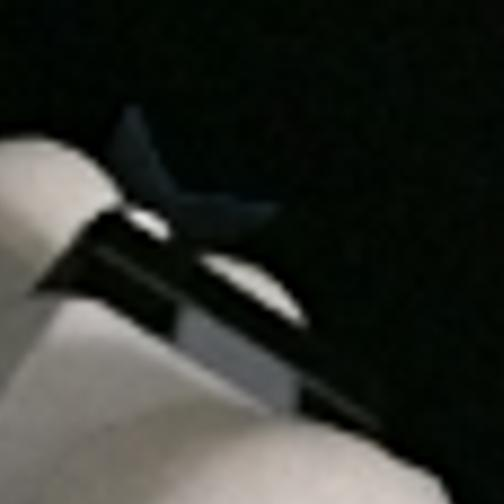

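move --target '[0,0,0,0,0,0,-0.754,0,-0.576,-0.696,-0.754,0,-0.576,-0.696,-0.754,0,-0.576,-0.696,-0.714,-0.678,-0.226,-0.168,0.4,-0.6,0,0,0,0,0,0,-0.754,0.5,-0.576,-0.696,-1,0,1,0.2,-0.754,-0.5,-0.576,-0.696,-0.714,-0.678,-0.226,-0.168,0.6,-0.9]' --speed 0.015

move --target '[0,0,0,0,0,0,-0.754,0,-0.576,-0.696,-0.754,0,-0.576,-0.696,-0.754,0,-0.576,-0.696,-0.714,-0.678,-0.226,-0.168,0.4,-0.6,0,0,-0.00083,0,0,0,-0.754,0.5,-0.576,-0.696,-1,0,1,0.2,-0.754,-0.5,-0.576,-0.696,-0.714,-0.678,-0.226,-0.168,0.6,-0.9]' --speed 0.01

move --target '[0,0,0,0,0,0,-0.754,0,-0.576,-0.696,-0.754,0,-0.576,-0.696,-0.754,0,-0.576,-0.696,-0.714,-0.678,-0.226,-0.168,0.4,-0.6,0,0,-0.00083,0,0,0,-0.754,0.5,-0.576,-0.696,-1,0,1,0.2,-0.754,-0.5,-0.576,-0.696,-0.714,-0.678,-0.226,-0.168,0.6,-0.9]' --speed 0.01 --cameras '["cam_right_wrist"]'

zoom_image --camera "cam_right_wrist" --region '[280, 175, 320, 215]'

Scene clock: 671.30 s.
left_arm: end_effector_position=(+0.7450, -0.1558, +0.2607) hand_goal=(-0.754, +0.000, -0.576, -0.696, -0.754, +0.000, -0.576, -0.696, -0.754, +0.000, -0.576, -0.696, -0.714, -0.678, -0.226, -0.168) hand_measured=(-0.754, +0.000, -0.576, -0.696, -0.754, +0.000, -0.576, -0.696, -0.754, +0.000, -0.576, -0.696, -0.714, -0.678, -0.224, -0.168) hand_current_ma=(+0, +0, -1, +0, +0, +0, -1, +0, +0, +0, -1, +0, +0, +1, +4, +0) hand_state=(goal, goal, goal, goal, goal, goal, goal, goal, goal, goal, goal, goal, goal, goal, goal, goal) hand_current_limit=0.40 hand_speed=-0.60 end_effector_quat_wxyz=(+0.263, +0.795, +0.540, -0.082) | right_arm: end_effector_position=(+0.4964, +0.2094, +0.1271) hand_goal=(-0.754, +0.500, -0.576, -0.696, -1.000, +0.000, +1.000, +0.200, -0.754, -0.500, -0.576, -0.696, -0.714, -0.678, -0.226, -0.168) hand_measured=(-0.746, +0.384, -0.572, -0.694, -0.996, -0.002, +1.000, +0.198, -0.744, -0.386, -0.572, -0.694, -0.712, -0.678, -0.222, -0.168) hand_current_ma=(+15, -368, +7, +2, +6, -3, -1, -3, +23, +360, +5, +3, +2, +1, +8, +0) hand_state=(goal, blocked, goal, goal, goal, goal, goal, goal, goal, blocked, goal, goal, goal, goal, goal, goal) hand_current_limit=0.60 hand_speed=-0.90 end_effector_quat_wxyz=(-0.001, +0.707, -0.707, +0.001)
Joint positions: left_arm=[3.302 -1.913 -1.578 -1.139 1.018 0.513] | right_arm=[0.091 -1.189 1.725 -2.109 -1.571 3.232]
Joint torques (N m): left_arm=[-9.12 36.9 34.76 2.06 -0.57 0.58] | right_arm=[-11.49 -27 -5.32 -3.75 -1.17 -1.41]
Wrist force (N, zeroed by zero_wrist_force on right_arm): left_arm=[0.4 -0.5 -0.2] | right_arm=[-1.1 0.7 -4.6]
Wrist torque (N m, zeroed by zero_wrist_force on right_arm): left_arm=[-0.01 -0.04 0.03] | right_arm=[0.31 0.01 -0.07]
Wrist force, peak (N, zeroed by zero_wrist_force on right_arm): left_arm=[0.3 -0.8 0.0] | right_arm=[-1.1 1.0 -5.5]
Hand target: left_arm +0.7450, -0.1558, +0.2607; +0.263, +0.795, +0.540, -0.082 | right_arm +0.4964, +0.2094, +0.1271; -0.001, +0.707, -0.707, +0.001
Off the commanded pose: left_arm 0.000 m, 0 deg | right_arm 0.000 m, 0 deg.
move: done

Scene clock: 672.00 s.
left_arm: end_effector_position=(+0.7450, -0.1558, +0.2607) hand_goal=(-0.754, +0.000, -0.576, -0.696, -0.754, +0.000, -0.576, -0.696, -0.754, +0.000, -0.576, -0.696, -0.714, -0.678, -0.226, -0.168) hand_measured=(-0.754, +0.000, -0.576, -0.696, -0.754, +0.000, -0.576, -0.696, -0.754, +0.000, -0.576, -0.696, -0.714, -0.678, -0.224, -0.168) hand_current_ma=(+0, +0, -1, +0, +0, +0, -1, +0, +0, +0, -1, +0, +0, +1, +4, +0) hand_state=(goal, goal, goal, goal, goal, goal, goal, goal, goal, goal, goal, goal, goal, goal, goal, goal) hand_current_limit=0.40 hand_speed=-0.60 end_effector_quat_wxyz=(+0.263, +0.795, +0.540, -0.082) | right_arm: end_effector_position=(+0.4964, +0.2094, +0.1267) hand_goal=(-0.754, +0.500, -0.576, -0.696, -1.000, +0.000, +1.000, +0.200, -0.754, -0.500, -0.576, -0.696, -0.714, -0.678, -0.226, -0.168) hand_measured=(-0.746, +0.384, -0.572, -0.694, -0.996, -0.002, +1.000, +0.198, -0.744, -0.386, -0.572, -0.694, -0.712, -0.678, -0.222, -0.168) hand_current_ma=(+15, -367, +7, +2, +6, -3, +0, -3, +23, +358, +6, +3, +2, +1, +8, +0) hand_state=(goal, blocked, goal, goal, goal, goal, goal, goal, goal, blocked, goal, goal, goal, goal, goal, goal) hand_current_limit=0.60 hand_speed=-0.90 end_effector_quat_wxyz=(-0.001, +0.707, -0.707, +0.001)
Joint positions: left_arm=[3.302 -1.913 -1.578 -1.139 1.018 0.513] | right_arm=[0.091 -1.188 1.725 -2.11 -1.571 3.232]
Joint torques (N m): left_arm=[-9.43 37.16 35.12 2.06 -0.52 0.62] | right_arm=[-11.87 -22.49 -2.01 -3.64 -0.91 -1.42]
Wrist force (N, zeroed by zero_wrist_force on right_arm): left_arm=[0.2 -0.7 0.1] | right_arm=[-1.8 1.2 -11.1]
Wrist torque (N m, zeroed by zero_wrist_force on right_arm): left_arm=[-0.07 -0.02 0.02] | right_arm=[0.81 0.09 -0.10]
Wrist force, peak (N, zeroed by zero_wrist_force on right_arm): left_arm=[0.2 -0.7 -0.1] | right_arm=[-1.8 1.2 -11.1]
Hand target: left_arm +0.7450, -0.1558, +0.2607; +0.263, +0.795, +0.540, -0.082 | right_arm +0.4964, +0.2094, +0.1266; -0.001, +0.707, -0.707, +0.001
Off the commanded pose: left_arm 0.000 m, 0 deg | right_arm 0.000 m, 0 deg.
move: done

Scene clock: 672.70 s.
left_arm: end_effector_position=(+0.7450, -0.1558, +0.2607) hand_goal=(-0.754, +0.000, -0.576, -0.696, -0.754, +0.000, -0.576, -0.696, -0.754, +0.000, -0.576, -0.696, -0.714, -0.678, -0.226, -0.168) hand_measured=(-0.754, +0.000, -0.576, -0.696, -0.754, +0.000, -0.576, -0.696, -0.754, +0.000, -0.576, -0.696, -0.714, -0.678, -0.224, -0.168) hand_current_ma=(+0, +0, -1, +0, +0, +0, -1, +0, +0, +0, -1, +0, +0, +1, +4, +0) hand_state=(goal, goal, goal, goal, goal, goal, goal, goal, goal, goal, goal, goal, goal, goal, goal, goal) hand_current_limit=0.40 hand_speed=-0.60 end_effector_quat_wxyz=(+0.263, +0.795, +0.540, -0.082) | right_arm: end_effector_position=(+0.4964, +0.2094, +0.1262) hand_goal=(-0.754, +0.500, -0.576, -0.696, -1.000, +0.000, +1.000, +0.200, -0.754, -0.500, -0.576, -0.696, -0.714, -0.678, -0.226, -0.168) hand_measured=(-0.746, +0.384, -0.572, -0.694, -0.996, -0.002, +1.000, +0.198, -0.744, -0.386, -0.572, -0.694, -0.712, -0.678, -0.222, -0.168) hand_current_ma=(+15, -362, +8, +2, +6, -3, +0, -3, +23, +354, +7, +3, +2, +1, +8, +0) hand_state=(goal, blocked, goal, goal, goal, goal, goal, goal, goal, blocked, goal, goal, goal, goal, goal, goal) hand_current_limit=0.60 hand_speed=-0.90 end_effector_quat_wxyz=(-0.001, +0.707, -0.707, +0.001)
Joint positions: left_arm=[3.302 -1.913 -1.578 -1.139 1.018 0.513] | right_arm=[0.091 -1.188 1.726 -2.112 -1.571 3.232]
Joint torques (N m): left_arm=[-9.35 36.94 34.93 1.94 -0.42 0.58] | right_arm=[-12.56 -18.35 2.3 -2.83 -1.12 -1.43]
Wrist force (N, zeroed by zero_wrist_force on right_arm): left_arm=[0.2 -0.7 0.0] | right_arm=[-2.4 1.3 -18.6]
Wrist torque (N m, zeroed by zero_wrist_force on right_arm): left_arm=[-0.05 -0.01 0.01] | right_arm=[1.43 0.19 -0.13]
Wrist force, peak (N, zeroed by zero_wrist_force on right_arm): left_arm=[0.3 -0.8 -0.1] | right_arm=[-2.6 1.1 -18.8]
Hand target: left_arm +0.7450, -0.1558, +0.2607; +0.263, +0.795, +0.540, -0.082 | right_arm +0.4964, +0.2094, +0.1261; -0.001, +0.707, -0.707, +0.001
Off the commanded pose: left_arm 0.000 m, 0 deg | right_arm 0.000 m, 0 deg.
move: done
camera_calibration:
cam_right_wrist: T_world_to_cam=[[-0.625521, 0.780207, -0.00099422, 0.179343], [0.445045, 0.357855, 0.820899, -0.466733], [0.640826, 0.513047, -0.571073, -0.235676], [0, 0, 0, 1]] pos_world=[0.470928, 0.148011, 0.248731]
Images, in order (width x height): cam_right_wrist 616x616.

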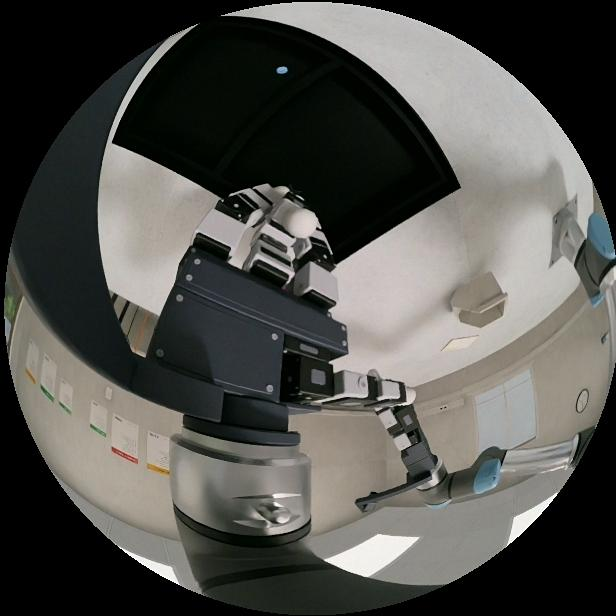

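Scaled by 12.600 from the camera's 616x616 image, which has a finer 880x880 frame.

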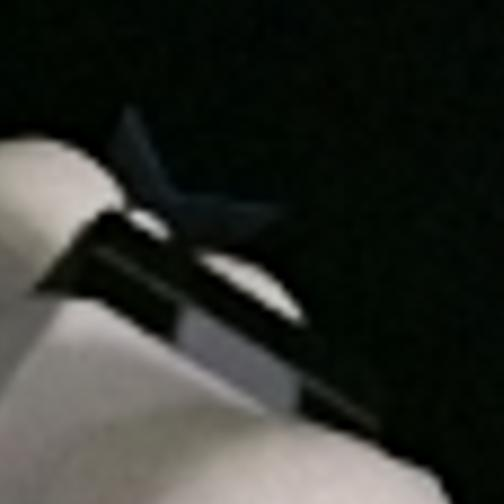

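move --target '[0,0,0,0,0,0,-0.754,0,-0.576,-0.696,-0.754,0,-0.576,-0.696,-0.754,0,-0.576,-0.696,-0.714,-0.678,-0.226,-0.168,0.4,-0.6,0,0,-0.00083,0,0,0,-0.754,0.5,-0.576,-0.696,-1,0,1,0.2,-0.754,-0.5,-0.576,-0.696,-0.714,-0.678,-0.226,-0.168,0.6,-0.9]' --speed 0.01

move --target '[0,0,0,0,0,0,-0.754,0,-0.576,-0.696,-0.754,0,-0.576,-0.696,-0.754,0,-0.576,-0.696,-0.714,-0.678,-0.226,-0.168,0.4,-0.6,0,0,-0.00083,0,0,0,-0.754,0.5,-0.576,-0.696,-1,0,1,0.2,-0.754,-0.5,-0.576,-0.696,-0.714,-0.678,-0.226,-0.168,0.6,-0.9]' --speed 0.01

move --target '[0,0,0,0,0,0,-0.754,0,-0.576,-0.696,-0.754,0,-0.576,-0.696,-0.754,0,-0.576,-0.696,-0.714,-0.678,-0.226,-0.168,0.4,-0.6,0,0,-0.00083,0,0,0,-0.754,0.5,-0.576,-0.696,-1,0,1,0.2,-0.754,-0.5,-0.576,-0.696,-0.714,-0.678,-0.226,-0.168,0.6,-0.9]' --speed 0.01 --cameras '["cam_right_wrist"]'

zoom_image --camera "cam_right_wrist" --region '[280, 175, 320, 215]'

Scene clock: 674.03 s.
left_arm: end_effector_position=(+0.7450, -0.1558, +0.2607) hand_goal=(-0.754, +0.000, -0.576, -0.696, -0.754, +0.000, -0.576, -0.696, -0.754, +0.000, -0.576, -0.696, -0.714, -0.678, -0.226, -0.168) hand_measured=(-0.754, +0.000, -0.576, -0.696, -0.754, +0.000, -0.576, -0.696, -0.754, +0.000, -0.576, -0.696, -0.714, -0.678, -0.224, -0.168) hand_current_ma=(+0, +0, -1, +0, +0, +0, -1, +0, +0, +0, -1, +0, +0, +1, +4, +0) hand_state=(goal, goal, goal, goal, goal, goal, goal, goal, goal, goal, goal, goal, goal, goal, goal, goal) hand_current_limit=0.40 hand_speed=-0.60 end_effector_quat_wxyz=(+0.263, +0.795, +0.540, -0.082) | right_arm: end_effector_position=(+0.4964, +0.2094, +0.1257) hand_goal=(-0.754, +0.500, -0.576, -0.696, -1.000, +0.000, +1.000, +0.200, -0.754, -0.500, -0.576, -0.696, -0.714, -0.678, -0.226, -0.168) hand_measured=(-0.746, +0.384, -0.572, -0.694, -0.996, -0.002, +1.000, +0.198, -0.742, -0.388, -0.572, -0.694, -0.712, -0.678, -0.222, -0.168) hand_current_ma=(+15, -362, +8, +2, +6, -3, +0, -3, +25, +353, +7, +3, +2, +1, +8, +0) hand_state=(goal, blocked, goal, goal, goal, goal, goal, goal, goal, blocked, goal, goal, goal, goal, goal, goal) hand_current_limit=0.60 hand_speed=-0.90 end_effector_quat_wxyz=(-0.001, +0.707, -0.707, +0.001)
Joint positions: left_arm=[3.302 -1.913 -1.578 -1.139 1.018 0.513] | right_arm=[0.091 -1.187 1.726 -2.113 -1.571 3.232]
Joint torques (N m): left_arm=[-8.46 37.11 34.74 2.09 -0.54 0.69] | right_arm=[-13.07 -14.74 4.98 -2.24 -1.02 -1.56]
Wrist force (N, zeroed by zero_wrist_force on right_arm): left_arm=[0.1 -0.5 -0.1] | right_arm=[-3.1 0.7 -25.5]
Wrist torque (N m, zeroed by zero_wrist_force on right_arm): left_arm=[-0.01 0.00 0.00] | right_arm=[1.90 0.29 -0.20]
Wrist force, peak (N, zeroed by zero_wrist_force on right_arm): left_arm=[0.2 -0.7 -0.2] | right_arm=[-3.1 0.7 -25.5]
Hand target: left_arm +0.7450, -0.1558, +0.2607; +0.263, +0.795, +0.540, -0.082 | right_arm +0.4964, +0.2094, +0.1256; -0.001, +0.707, -0.707, +0.001
Off the commanded pose: left_arm 0.000 m, 0 deg | right_arm 0.000 m, 0 deg.
move: done

Scene clock: 674.73 s.
left_arm: end_effector_position=(+0.7450, -0.1558, +0.2607) hand_goal=(-0.754, +0.000, -0.576, -0.696, -0.754, +0.000, -0.576, -0.696, -0.754, +0.000, -0.576, -0.696, -0.714, -0.678, -0.226, -0.168) hand_measured=(-0.754, +0.000, -0.576, -0.696, -0.754, +0.000, -0.576, -0.696, -0.754, +0.000, -0.576, -0.696, -0.714, -0.678, -0.224, -0.168) hand_current_ma=(+0, +0, -1, +0, +0, +0, -1, +0, +0, +0, -1, +0, +0, +1, +4, +0) hand_state=(goal, goal, goal, goal, goal, goal, goal, goal, goal, goal, goal, goal, goal, goal, goal, goal) hand_current_limit=0.40 hand_speed=-0.60 end_effector_quat_wxyz=(+0.263, +0.795, +0.540, -0.082) | right_arm: end_effector_position=(+0.4964, +0.2094, +0.1252) hand_goal=(-0.754, +0.500, -0.576, -0.696, -1.000, +0.000, +1.000, +0.200, -0.754, -0.500, -0.576, -0.696, -0.714, -0.678, -0.226, -0.168) hand_measured=(-0.746, +0.384, -0.572, -0.694, -0.996, -0.002, +1.000, +0.198, -0.742, -0.388, -0.572, -0.694, -0.712, -0.678, -0.222, -0.168) hand_current_ma=(+15, -362, +8, +2, +6, -3, +0, -3, +26, +353, +7, +3, +2, +1, +8, +0) hand_state=(goal, blocked, goal, goal, goal, goal, goal, goal, goal, blocked, goal, goal, goal, goal, goal, goal) hand_current_limit=0.60 hand_speed=-0.90 end_effector_quat_wxyz=(-0.001, +0.707, -0.707, +0.001)
Joint positions: left_arm=[3.302 -1.913 -1.578 -1.139 1.018 0.513] | right_arm=[0.091 -1.187 1.727 -2.114 -1.571 3.232]
Joint torques (N m): left_arm=[-8.83 36.48 35.43 1.97 -0.55 0.69] | right_arm=[-12.42 -12.15 7 -1.7 -0.68 -1.55]
Wrist force (N, zeroed by zero_wrist_force on right_arm): left_arm=[0.3 -0.5 0.2] | right_arm=[-3.4 0.2 -30.8]
Wrist torque (N m, zeroed by zero_wrist_force on right_arm): left_arm=[-0.04 -0.02 0.02] | right_arm=[2.34 0.36 -0.23]
Wrist force, peak (N, zeroed by zero_wrist_force on right_arm): left_arm=[0.3 -0.7 -0.1] | right_arm=[-3.6 0.7 -31.0]
Hand target: left_arm +0.7450, -0.1558, +0.2607; +0.263, +0.795, +0.540, -0.082 | right_arm +0.4964, +0.2094, +0.1251; -0.001, +0.707, -0.707, +0.001
Off the commanded pose: left_arm 0.000 m, 0 deg | right_arm 0.000 m, 0 deg.
move: done

Scene clock: 675.43 s.
left_arm: end_effector_position=(+0.7450, -0.1558, +0.2607) hand_goal=(-0.754, +0.000, -0.576, -0.696, -0.754, +0.000, -0.576, -0.696, -0.754, +0.000, -0.576, -0.696, -0.714, -0.678, -0.226, -0.168) hand_measured=(-0.754, +0.000, -0.576, -0.696, -0.754, +0.000, -0.576, -0.696, -0.754, +0.000, -0.576, -0.696, -0.714, -0.678, -0.224, -0.168) hand_current_ma=(+0, +0, -1, +0, +0, +0, -1, +0, +0, +0, -1, +0, +0, +1, +4, +0) hand_state=(goal, goal, goal, goal, goal, goal, goal, goal, goal, goal, goal, goal, goal, goal, goal, goal) hand_current_limit=0.40 hand_speed=-0.60 end_effector_quat_wxyz=(+0.263, +0.795, +0.540, -0.082) | right_arm: end_effector_position=(+0.4964, +0.2094, +0.1247) hand_goal=(-0.754, +0.500, -0.576, -0.696, -1.000, +0.000, +1.000, +0.200, -0.754, -0.500, -0.576, -0.696, -0.714, -0.678, -0.226, -0.168) hand_measured=(-0.748, +0.384, -0.572, -0.694, -0.996, -0.002, +1.000, +0.198, -0.742, -0.388, -0.572, -0.694, -0.712, -0.678, -0.222, -0.168) hand_current_ma=(+13, -362, +8, +4, +6, -3, +0, -3, +28, +353, +7, +3, +2, +1, +8, +0) hand_state=(goal, blocked, goal, goal, goal, goal, goal, goal, goal, blocked, goal, goal, goal, goal, goal, goal) hand_current_limit=0.60 hand_speed=-0.90 end_effector_quat_wxyz=(-0.001, +0.707, -0.707, +0.001)
Joint positions: left_arm=[3.302 -1.913 -1.578 -1.139 1.018 0.513] | right_arm=[0.091 -1.186 1.728 -2.115 -1.571 3.232]
Joint torques (N m): left_arm=[-8.81 36.62 35.9 2.04 -0.56 0.64] | right_arm=[-10.49 -9.03 9.16 -1.35 -1.04 -1.56]
Wrist force (N, zeroed by zero_wrist_force on right_arm): left_arm=[0.2 -0.6 0.0] | right_arm=[-4.0 0.2 -35.8]
Wrist torque (N m, zeroed by zero_wrist_force on right_arm): left_arm=[-0.04 -0.02 0.02] | right_arm=[2.72 0.45 -0.26]
Wrist force, peak (N, zeroed by zero_wrist_force on right_arm): left_arm=[0.4 -0.7 -0.3] | right_arm=[-4.0 0.2 -35.8]
Hand target: left_arm +0.7450, -0.1558, +0.2607; +0.263, +0.795, +0.540, -0.082 | right_arm +0.4964, +0.2094, +0.1247; -0.001, +0.707, -0.707, +0.001
Off the commanded pose: left_arm 0.000 m, 0 deg | right_arm 0.000 m, 0 deg.
move: done
camera_calibration:
cam_right_wrist: T_world_to_cam=[[-0.625521, 0.780207, -0.00099422, 0.179342], [0.445045, 0.357855, 0.820899, -0.465502], [0.640826, 0.513047, -0.571073, -0.236532], [0, 0, 0, 1]] pos_world=[0.470928, 0.148011, 0.247231]
Images, in order (width x height): cam_right_wrist 616x616.

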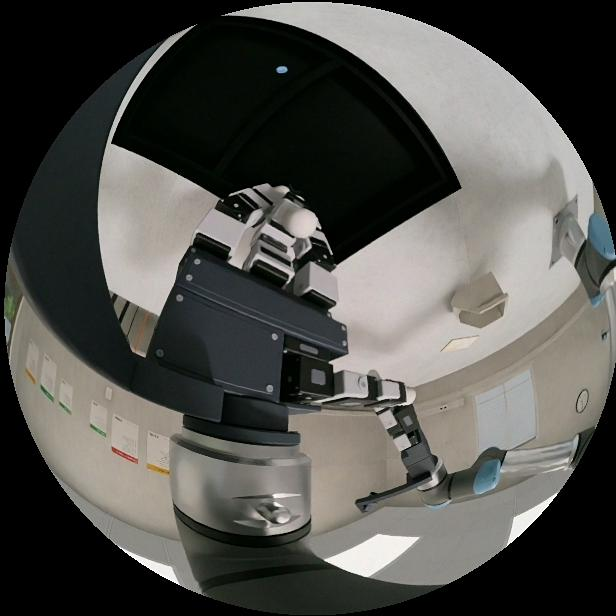

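Scaled by 12.600 from the camera's 616x616 image, which has a finer 880x880 frame.

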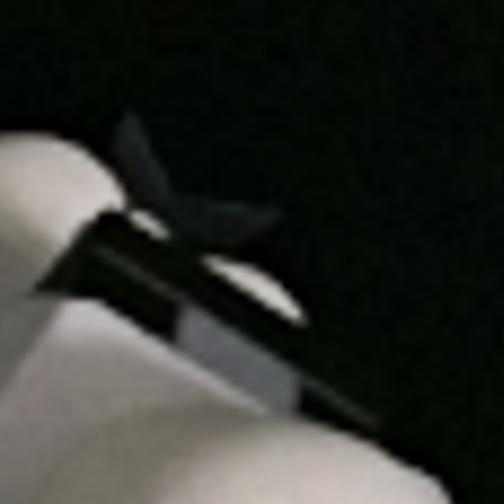

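zoom_image --camera "cam_right_wrist" --region '[286, 182, 306, 202]'

Scaled by 25.200 from the camera's 616x616 image, which has a finer 880x880 frame.

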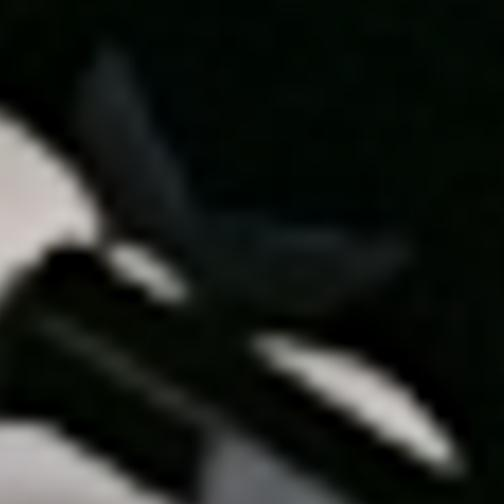

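move --pt "0 0 0 0 0 0 -0.754 0 -0.576 -0.696 -0.754 0 -0.576 -0.696 -0.754 0 -0.576 -0.696 -0.714 -0.678 -0.226 -0.168 0.4 -0.6 0 0 0.005 0 0 0 -0.754 0.5 -0.576 -0.696 -1 0 1 0.2 -0.754 -0.5 -0.576 -0.696 -0.714 -0.678 -0.226 -0.168 0.6 -0.9" --pt "0 0 0 0 0 0 -0.754 0 -0.576 -0.696 -0.754 0 -0.576 -0.696 -0.754 0 -0.576 -0.696 -0.714 -0.678 -0.226 -0.168 0.4 -0.6 0 0 0.005 0 0 0 -0.754 0.36 -0.576 -0.696 -1 0 1 0.2 -0.754 -0.36 -0.576 -0.696 -0.714 -0.678 -0.226 -0.168 0.6 -0.9" --pt "0 0 0 0 0 0 -0.754 0 -0.576 -0.696 -0.754 0 -0.576 -0.696 -0.754 0 -0.576 -0.696 -0.714 -0.678 -0.226 -0.168 0.4 -0.6 0 0 0.005 0 0 0 -0.754 0.3 -0.576 -0.696 -1 0 1 0.2 -0.754 -0.3 -0.576 -0.696 -0.714 -0.678 -0.226 -0.168 0.6 -0.6" --speed 0.02

move --pt "0 0 0 0 0 0 -0.754 0 -0.576 -0.696 -0.754 0 -0.576 -0.696 -0.754 0 -0.576 -0.696 -0.714 -0.678 -0.226 -0.168 0.4 -0.6 0 0 0.054 0 0 0 -0.754 0.3 -0.576 -0.696 -1 0 1 0.2 -0.754 -0.3 -0.576 -0.696 -0.714 -0.678 -0.226 -0.168 0.6 -0.6" --pt "0 0 0 0 0 0 -0.754 0 -0.576 -0.696 -0.754 0 -0.576 -0.696 -0.754 0 -0.576 -0.696 -0.714 -0.678 -0.226 -0.168 0.4 -0.6 -0.0107 -0.0923 0.054 0 0 0 -0.754 0.3 -0.576 -0.696 -1 0 1 0.2 -0.754 -0.3 -0.576 -0.696 -0.714 -0.678 -0.226 -0.168 0.6 -0.6" --speed 0.1 --cameras '["cam_right_wrist","cam_high"]'

zoom_image --camera "cam_right_wrist" --region '[308, 195, 338, 225]'

Scene clock: 679.07 s.
left_arm: end_effector_position=(+0.7450, -0.1558, +0.2607) hand_goal=(-0.754, +0.000, -0.576, -0.696, -0.754, +0.000, -0.576, -0.696, -0.754, +0.000, -0.576, -0.696, -0.714, -0.678, -0.226, -0.168) hand_measured=(-0.754, +0.000, -0.576, -0.696, -0.754, +0.000, -0.576, -0.696, -0.754, +0.000, -0.576, -0.696, -0.714, -0.678, -0.224, -0.168) hand_current_ma=(+0, +0, -1, +0, +0, +0, -1, +0, +0, +0, -1, +0, +0, +1, +4, +0) hand_state=(goal, goal, goal, goal, goal, goal, goal, goal, goal, goal, goal, goal, goal, goal, goal, goal) hand_current_limit=0.40 hand_speed=-0.60 end_effector_quat_wxyz=(+0.263, +0.795, +0.540, -0.082) | right_arm: end_effector_position=(+0.4964, +0.2094, +0.1276) hand_goal=(-0.754, +0.300, -0.576, -0.696, -1.000, +0.000, +1.000, +0.200, -0.754, -0.300, -0.576, -0.696, -0.714, -0.678, -0.226, -0.168) hand_measured=(-0.750, +0.302, -0.572, -0.694, -0.998, -0.002, +1.000, +0.198, -0.744, -0.306, -0.572, -0.694, -0.712, -0.678, -0.222, -0.168) hand_current_ma=(+5, +2, +5, +3, +3, -3, +0, -3, +21, -10, +7, +2, +2, +1, +8, +0) hand_state=(goal, goal, goal, goal, goal, goal, goal, goal, goal, goal, goal, goal, goal, goal, goal, goal) hand_current_limit=0.60 hand_speed=-0.60 end_effector_quat_wxyz=(-0.001, +0.707, -0.707, +0.001)
Joint positions: left_arm=[3.302 -1.913 -1.578 -1.139 1.018 0.513] | right_arm=[0.091 -1.19 1.724 -2.108 -1.571 3.232]
Joint torques (N m): left_arm=[-9.53 37.12 34.9 2.02 -0.45 0.64] | right_arm=[-11.16 -44.27 -32.27 -1.25 -0.7 -1.55]
Wrist force (N, zeroed by zero_wrist_force on right_arm): left_arm=[0.2 -0.6 -0.2] | right_arm=[-0.6 1.0 -0.1]
Wrist torque (N m, zeroed by zero_wrist_force on right_arm): left_arm=[-0.02 -0.02 0.02] | right_arm=[0.04 0.00 -0.02]
Wrist force, peak (N, zeroed by zero_wrist_force on right_arm): left_arm=[0.1 -0.8 -0.2] | right_arm=[-3.9 0.5 -37.1]
Hand target: left_arm +0.7450, -0.1558, +0.2607; +0.263, +0.795, +0.540, -0.082 | right_arm +0.4964, +0.2094, +0.1277; -0.001, +0.707, -0.707, +0.001
Off the commanded pose: left_arm 0.000 m, 0 deg | right_arm 0.000 m, 0 deg.
move: done

Scene clock: 680.93 s.
left_arm: end_effector_position=(+0.7450, -0.1558, +0.2607) hand_goal=(-0.754, +0.000, -0.576, -0.696, -0.754, +0.000, -0.576, -0.696, -0.754, +0.000, -0.576, -0.696, -0.714, -0.678, -0.226, -0.168) hand_measured=(-0.754, +0.000, -0.576, -0.696, -0.754, +0.000, -0.576, -0.696, -0.754, +0.000, -0.576, -0.696, -0.714, -0.678, -0.224, -0.168) hand_current_ma=(+0, +0, -1, +0, +0, +0, -1, +0, +0, +0, -1, +0, +0, +1, +4, +0) hand_state=(goal, goal, goal, goal, goal, goal, goal, goal, goal, goal, goal, goal, goal, goal, goal, goal) hand_current_limit=0.40 hand_speed=-0.60 end_effector_quat_wxyz=(+0.263, +0.795, +0.540, -0.082) | right_arm: end_effector_position=(+0.4900, +0.1541, +0.1600) hand_goal=(-0.754, +0.300, -0.576, -0.696, -1.000, +0.000, +1.000, +0.200, -0.754, -0.300, -0.576, -0.696, -0.714, -0.678, -0.226, -0.168) hand_measured=(-0.750, +0.302, -0.572, -0.694, -0.998, -0.002, +1.000, +0.198, -0.750, -0.302, -0.574, -0.694, -0.712, -0.678, -0.222, -0.168) hand_current_ma=(+5, +1, +5, +3, +3, -3, +0, -3, +7, -1, +4, +2, +2, +1, +8, +0) hand_state=(goal, goal, goal, goal, goal, goal, goal, goal, goal, goal, goal, goal, goal, goal, goal, goal) hand_current_limit=0.60 hand_speed=-0.60 end_effector_quat_wxyz=(-0.001, +0.707, -0.707, +0.001)
Joint positions: left_arm=[3.302 -1.913 -1.578 -1.139 1.018 0.513] | right_arm=[-0.003 -1.272 1.746 -2.048 -1.57 3.138]
Joint torques (N m): left_arm=[-8.5 36.82 34.91 1.88 -0.45 0.54] | right_arm=[-13.17 -42.34 -7.67 -4.35 1 -1.29]
Wrist force (N, zeroed by zero_wrist_force on right_arm): left_arm=[0.3 -0.7 -0.1] | right_arm=[-0.4 0.1 -0.3]
Wrist torque (N m, zeroed by zero_wrist_force on right_arm): left_arm=[-0.05 -0.03 0.03] | right_arm=[0.04 0.05 -0.04]
Wrist force, peak (N, zeroed by zero_wrist_force on right_arm): left_arm=[0.2 -0.8 -0.3] | right_arm=[-1.0 -0.1 -0.3]
Hand target: left_arm +0.7450, -0.1558, +0.2607; +0.263, +0.795, +0.540, -0.082 | right_arm +0.4900, +0.1540, +0.1601; -0.001, +0.707, -0.707, +0.001
Off the commanded pose: left_arm 0.000 m, 0 deg | right_arm 0.000 m, 0 deg.
move: done
camera_calibration:
cam_right_wrist: T_world_to_cam=[[-0.625493, 0.780229, -0.000943459, 0.21849], [0.445136, 0.357849, 0.820852, -0.471952], [0.64079, 0.513018, -0.57114, -0.183805], [0, 0, 0, 1]] pos_world=[0.464527, 0.0927109, 0.282631]
Images, in order (width x height): cam_high 504x504, cam_right_wrist 616x616.

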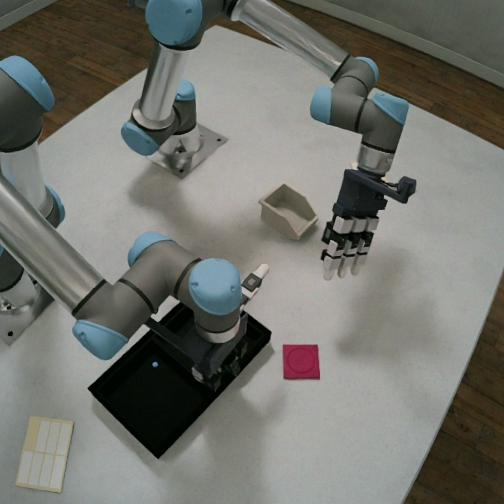

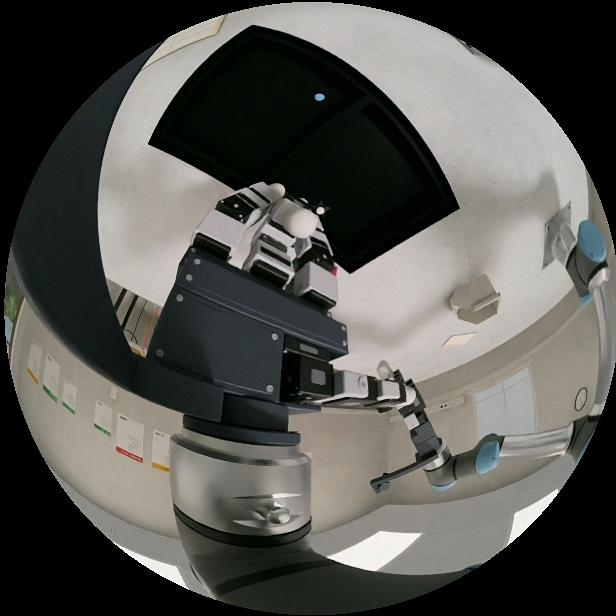

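Scaled by 16.800 from the camera's 616x616 image, which has a finer 880x880 frame.

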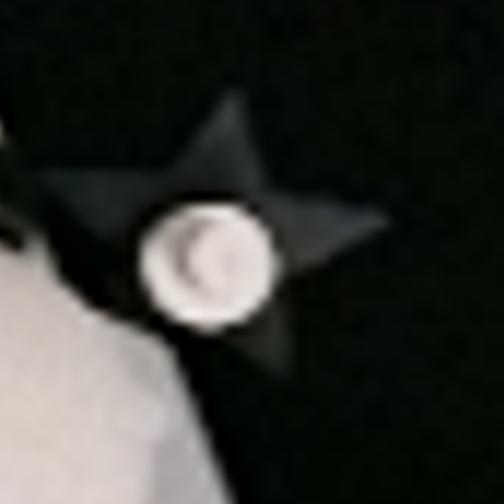

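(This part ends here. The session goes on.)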